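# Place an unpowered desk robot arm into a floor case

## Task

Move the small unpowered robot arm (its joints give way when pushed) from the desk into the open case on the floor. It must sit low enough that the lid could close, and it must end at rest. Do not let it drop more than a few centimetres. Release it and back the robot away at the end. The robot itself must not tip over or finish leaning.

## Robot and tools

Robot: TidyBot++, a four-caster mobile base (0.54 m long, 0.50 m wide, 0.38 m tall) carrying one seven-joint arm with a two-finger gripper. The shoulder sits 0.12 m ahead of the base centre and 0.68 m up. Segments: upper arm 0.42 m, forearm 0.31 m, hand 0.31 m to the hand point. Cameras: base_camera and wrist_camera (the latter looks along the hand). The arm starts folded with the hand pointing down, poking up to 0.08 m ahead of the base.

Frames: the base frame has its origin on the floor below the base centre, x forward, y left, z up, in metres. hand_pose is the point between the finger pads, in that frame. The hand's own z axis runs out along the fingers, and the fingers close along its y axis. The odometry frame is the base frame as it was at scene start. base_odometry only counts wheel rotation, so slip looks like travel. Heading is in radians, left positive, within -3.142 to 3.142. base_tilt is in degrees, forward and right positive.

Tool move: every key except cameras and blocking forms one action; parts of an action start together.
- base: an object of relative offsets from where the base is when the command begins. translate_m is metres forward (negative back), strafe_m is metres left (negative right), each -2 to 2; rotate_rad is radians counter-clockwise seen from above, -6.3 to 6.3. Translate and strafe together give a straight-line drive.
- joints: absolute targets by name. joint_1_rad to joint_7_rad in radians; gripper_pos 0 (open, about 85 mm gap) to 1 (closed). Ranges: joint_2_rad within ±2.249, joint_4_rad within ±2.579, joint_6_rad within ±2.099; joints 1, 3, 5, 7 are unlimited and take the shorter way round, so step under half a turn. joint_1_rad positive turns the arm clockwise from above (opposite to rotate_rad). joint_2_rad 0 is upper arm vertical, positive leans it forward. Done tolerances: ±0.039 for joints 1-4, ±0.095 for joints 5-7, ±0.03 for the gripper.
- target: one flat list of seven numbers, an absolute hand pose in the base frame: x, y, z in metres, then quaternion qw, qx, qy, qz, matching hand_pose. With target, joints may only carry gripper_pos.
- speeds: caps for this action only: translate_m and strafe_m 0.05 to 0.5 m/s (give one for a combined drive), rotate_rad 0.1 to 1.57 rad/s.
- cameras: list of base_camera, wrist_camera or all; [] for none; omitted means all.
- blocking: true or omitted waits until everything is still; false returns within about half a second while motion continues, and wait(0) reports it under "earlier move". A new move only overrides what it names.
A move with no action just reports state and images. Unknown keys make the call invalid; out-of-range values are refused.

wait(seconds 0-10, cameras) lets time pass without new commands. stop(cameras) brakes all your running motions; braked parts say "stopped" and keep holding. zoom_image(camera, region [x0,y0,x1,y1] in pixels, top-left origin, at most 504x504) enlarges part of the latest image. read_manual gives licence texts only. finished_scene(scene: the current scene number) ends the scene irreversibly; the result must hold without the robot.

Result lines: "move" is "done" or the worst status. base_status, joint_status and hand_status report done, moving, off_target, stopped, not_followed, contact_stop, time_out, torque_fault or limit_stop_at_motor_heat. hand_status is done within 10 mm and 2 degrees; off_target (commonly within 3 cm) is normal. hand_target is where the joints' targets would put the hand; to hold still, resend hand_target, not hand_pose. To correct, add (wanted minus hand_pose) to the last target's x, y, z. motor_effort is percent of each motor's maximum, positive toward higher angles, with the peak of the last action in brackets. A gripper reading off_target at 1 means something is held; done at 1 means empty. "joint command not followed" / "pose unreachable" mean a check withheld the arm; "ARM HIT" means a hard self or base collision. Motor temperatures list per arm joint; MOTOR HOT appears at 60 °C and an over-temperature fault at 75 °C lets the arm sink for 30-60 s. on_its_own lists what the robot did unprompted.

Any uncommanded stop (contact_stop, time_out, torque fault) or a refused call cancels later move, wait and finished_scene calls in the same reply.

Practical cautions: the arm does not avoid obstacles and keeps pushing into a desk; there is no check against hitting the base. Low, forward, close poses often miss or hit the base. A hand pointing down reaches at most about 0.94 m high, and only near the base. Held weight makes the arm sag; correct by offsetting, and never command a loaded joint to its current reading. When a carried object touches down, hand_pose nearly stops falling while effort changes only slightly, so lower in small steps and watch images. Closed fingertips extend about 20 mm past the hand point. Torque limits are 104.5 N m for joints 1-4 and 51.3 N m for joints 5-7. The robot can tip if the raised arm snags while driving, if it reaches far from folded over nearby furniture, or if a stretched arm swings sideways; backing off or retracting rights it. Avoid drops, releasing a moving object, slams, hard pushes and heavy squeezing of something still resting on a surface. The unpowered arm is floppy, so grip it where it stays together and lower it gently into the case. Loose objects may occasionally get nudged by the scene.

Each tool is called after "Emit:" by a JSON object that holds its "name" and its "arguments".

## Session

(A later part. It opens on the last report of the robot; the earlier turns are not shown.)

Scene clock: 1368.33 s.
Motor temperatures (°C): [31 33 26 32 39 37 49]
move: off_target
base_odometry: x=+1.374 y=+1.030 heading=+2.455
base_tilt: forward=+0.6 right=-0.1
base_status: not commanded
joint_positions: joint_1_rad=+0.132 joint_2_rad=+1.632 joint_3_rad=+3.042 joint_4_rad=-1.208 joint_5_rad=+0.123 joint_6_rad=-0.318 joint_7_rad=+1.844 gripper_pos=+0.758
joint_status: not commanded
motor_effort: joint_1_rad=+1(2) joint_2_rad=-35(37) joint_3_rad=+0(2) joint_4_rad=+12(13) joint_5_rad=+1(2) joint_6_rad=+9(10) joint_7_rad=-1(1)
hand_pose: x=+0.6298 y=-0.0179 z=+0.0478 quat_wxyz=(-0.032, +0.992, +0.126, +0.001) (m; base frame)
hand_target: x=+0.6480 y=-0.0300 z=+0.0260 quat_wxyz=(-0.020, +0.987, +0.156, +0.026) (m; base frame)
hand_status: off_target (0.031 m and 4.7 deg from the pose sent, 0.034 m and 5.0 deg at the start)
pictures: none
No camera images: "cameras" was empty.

Emit:
{"name": "move", "arguments": {"joints": {"gripper_pos": 0.5}}}

Scene clock: 1372.17 s.
Motor temperatures (°C): [31 33 26 32 39 37 49]
move: done
base_odometry: x=+1.374 y=+1.030 heading=+2.455
base_tilt: forward=+0.6 right=-0.1
base_status: not commanded
joint_positions: joint_1_rad=+0.133 joint_2_rad=+1.653 joint_3_rad=+3.043 joint_4_rad=-1.173 joint_5_rad=+0.123 joint_6_rad=-0.305 joint_7_rad=+1.844 gripper_pos=+0.500
joint_status: all done
motor_effort: joint_1_rad=-1(3) joint_2_rad=-37(42) joint_3_rad=-2(5) joint_4_rad=+7(12) joint_5_rad=+0(1) joint_6_rad=+4(10) joint_7_rad=+0(1)
hand_pose: x=+0.6418 y=-0.0209 z=+0.0405 quat_wxyz=(-0.028, +0.992, +0.124, +0.014) (m; base frame)
hand_target: x=+0.6480 y=-0.0300 z=+0.0260 quat_wxyz=(-0.020, +0.987, +0.156, +0.026) (m; base frame)
hand_status: not commanded
pictures: base_camera, wrist_camera
Images, in order (width x height): base_camera 644x364, wrist_camera 644x476.

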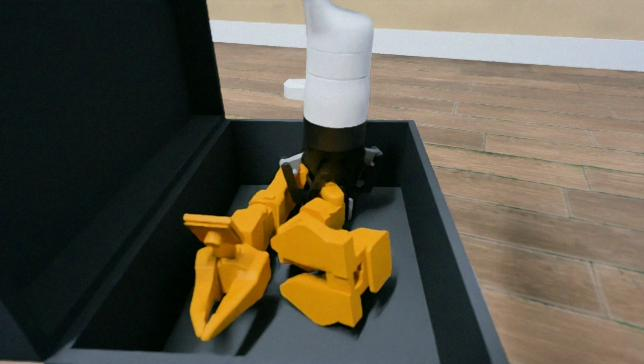

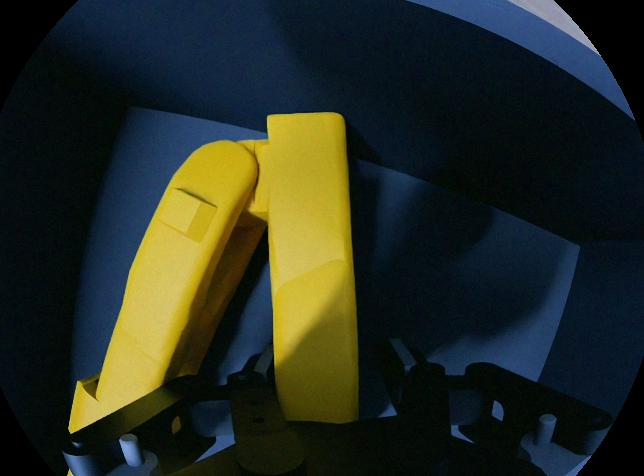

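Emit:
{"name": "move", "arguments": {"target": [0.648, -0.025, 0.08, -0.02, 0.987, 0.156, 0.026], "cameras": ["wrist_camera"]}}

Scene clock: 1377.90 s.
Motor temperatures (°C): [31 33 26 32 39 37 49]
move: off_target
base_odometry: x=+1.374 y=+1.030 heading=+2.455
base_tilt: forward=+0.6 right=-0.1
base_status: not commanded
joint_positions: joint_1_rad=+0.133 joint_2_rad=+1.577 joint_3_rad=+3.043 joint_4_rad=-1.256 joint_5_rad=+0.123 joint_6_rad=-0.291 joint_7_rad=+1.844 gripper_pos=+0.500
joint_status: not commanded
motor_effort: joint_1_rad=+1(2) joint_2_rad=-45(46) joint_3_rad=-3(3) joint_4_rad=+4(8) joint_5_rad=+0(1) joint_6_rad=+0(5) joint_7_rad=+0(1)
hand_pose: x=+0.6431 y=-0.0195 z=+0.0716 quat_wxyz=(-0.028, +0.991, +0.128, +0.017) (m; base frame)
hand_target: x=+0.6480 y=-0.0250 z=+0.0800 quat_wxyz=(-0.020, +0.987, +0.156, +0.026) (m; base frame)
hand_status: off_target (0.011 m and 3.5 deg from the pose sent, 0.040 m and 4.0 deg at the start)
pictures: wrist_camera
Images, in order (width x height): wrist_camera 644x476.

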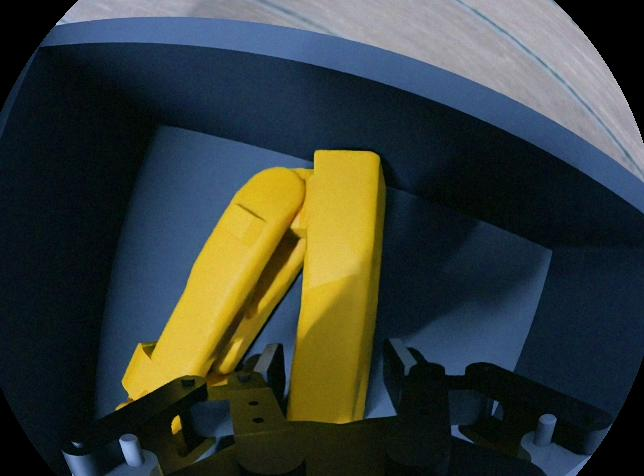

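Emit:
{"name": "move", "arguments": {"target": [0.64, -0.02, 0.2, -0.02, 0.987, 0.156, 0.02], "cameras": ["wrist_camera"]}}

Emit:
{"name": "move", "arguments": {"target": [0.55, -0.02, 0.5, 0, 1, 0, 0]}}

Scene clock: 1387.77 s.
Motor temperatures (°C): [31 33 26 32 39 37 49]
move: off_target
base_odometry: x=+1.374 y=+1.030 heading=+2.455
base_tilt: forward=+0.6 right=-0.1
base_status: not commanded
joint_positions: joint_1_rad=+0.133 joint_2_rad=+1.290 joint_3_rad=+3.043 joint_4_rad=-1.484 joint_5_rad=+0.123 joint_6_rad=-0.292 joint_7_rad=+1.844 gripper_pos=+0.500
joint_status: not commanded
motor_effort: joint_1_rad=+1(1) joint_2_rad=-44(47) joint_3_rad=-2(3) joint_4_rad=+6(7) joint_5_rad=+0(1) joint_6_rad=+1(1) joint_7_rad=-1(1)
hand_pose: x=+0.6614 y=-0.0212 z=+0.1978 quat_wxyz=(-0.019, +0.989, +0.140, +0.045) (m; base frame)
hand_target: x=+0.6400 y=-0.0200 z=+0.2000 quat_wxyz=(-0.020, +0.987, +0.156, +0.020) (m; base frame)
hand_status: off_target (0.022 m and 3.5 deg from the pose sent, 0.128 m and 3.4 deg at the start)
pictures: wrist_camera
Images, in order (width x height): wrist_camera 644x476.

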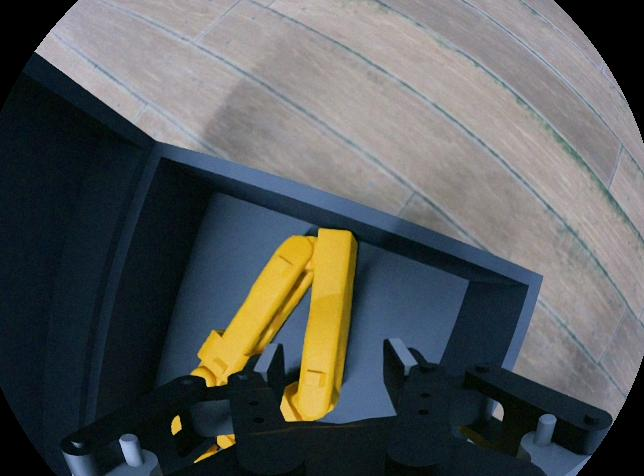

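Scene clock: 1389.77 s.
Motor temperatures (°C): [31 33 26 32 39 37 49]
move: off_target
base_odometry: x=+1.374 y=+1.030 heading=+2.455
base_tilt: forward=+0.6 right=-0.1
base_status: not commanded
joint_positions: joint_1_rad=+0.068 joint_2_rad=+0.563 joint_3_rad=+3.137 joint_4_rad=-1.826 joint_5_rad=+0.039 joint_6_rad=-0.702 joint_7_rad=+1.687 gripper_pos=+0.500
joint_status: not commanded
motor_effort: joint_1_rad=+1(1) joint_2_rad=-33(47) joint_3_rad=-1(3) joint_4_rad=+11(11) joint_5_rad=+0(1) joint_6_rad=+0(1) joint_7_rad=+0(1)
hand_pose: x=+0.5730 y=-0.0354 z=+0.4977 quat_wxyz=(+0.014, +0.999, +0.040, +0.024) (m; base frame)
hand_target: x=+0.5500 y=-0.0200 z=+0.5000 quat_wxyz=(+0.000, +1.000, +0.000, +0.000) (m; base frame)
hand_status: off_target (0.028 m and 5.6 deg from the pose sent, 0.322 m and 17.1 deg at the start)
pictures: base_camera, wrist_camera
Images, in order (width x height): base_camera 644x364, wrist_camera 644x476.

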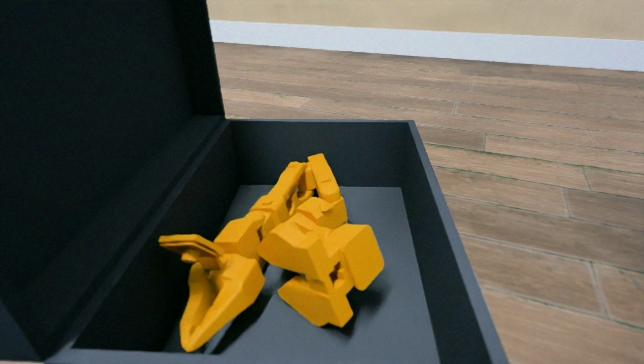

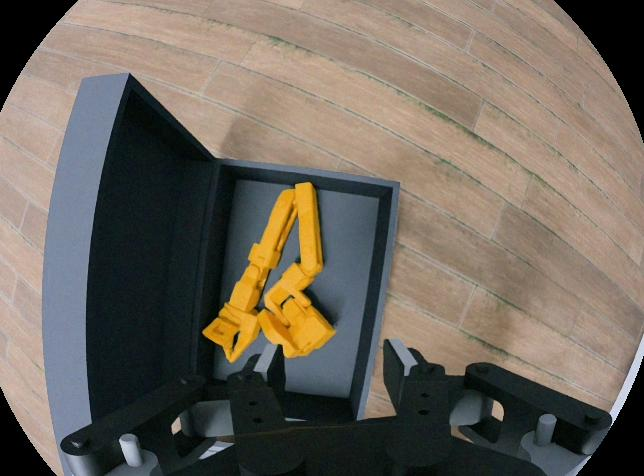

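Emit:
{"name": "move", "arguments": {"base": {"translate_m": -0.35}}}

Emit:
{"name": "zoom_image", "arguments": {"camera": "base_camera", "region": [160, 0, 480, 220]}}

Scene clock: 1401.20 s.
Motor temperatures (°C): [31 33 26 32 38 37 49]
move: done
base_odometry: x=+1.645 y=+0.808 heading=+2.456
base_tilt: forward=+0.6 right=-0.1
base_status: done
joint_positions: joint_1_rad=+0.063 joint_2_rad=+0.556 joint_3_rad=+3.139 joint_4_rad=-1.837 joint_5_rad=+0.037 joint_6_rad=-0.715 joint_7_rad=+1.685 gripper_pos=+0.500
joint_status: not commanded
motor_effort: joint_1_rad=+1(1) joint_2_rad=-33(35) joint_3_rad=+0(1) joint_4_rad=+10(12) joint_5_rad=+0(1) joint_6_rad=+0(2) joint_7_rad=-1(1)
hand_pose: x=+0.5647 y=-0.0331 z=+0.4981 quat_wxyz=(+0.013, +0.999, +0.040, +0.016) (m; base frame)
hand_target: x=+0.5500 y=-0.0200 z=+0.5000 quat_wxyz=(+0.000, +1.000, +0.000, +0.000) (m; base frame)
hand_status: not commanded
pictures: base_camera, wrist_camera
Images, in order (width x height): base_camera 644x364, wrist_camera 644x476.

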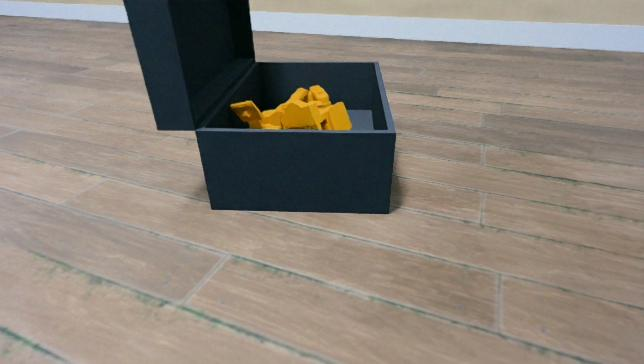

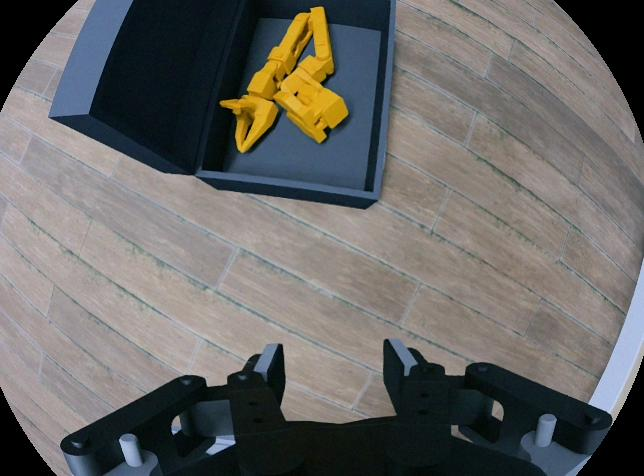

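Scaled by 1.575.

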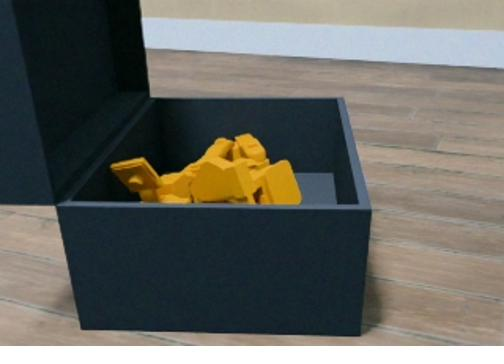

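Emit:
{"name": "finished_scene", "arguments": {"scene": 1}}

The scene is finished: the task was done.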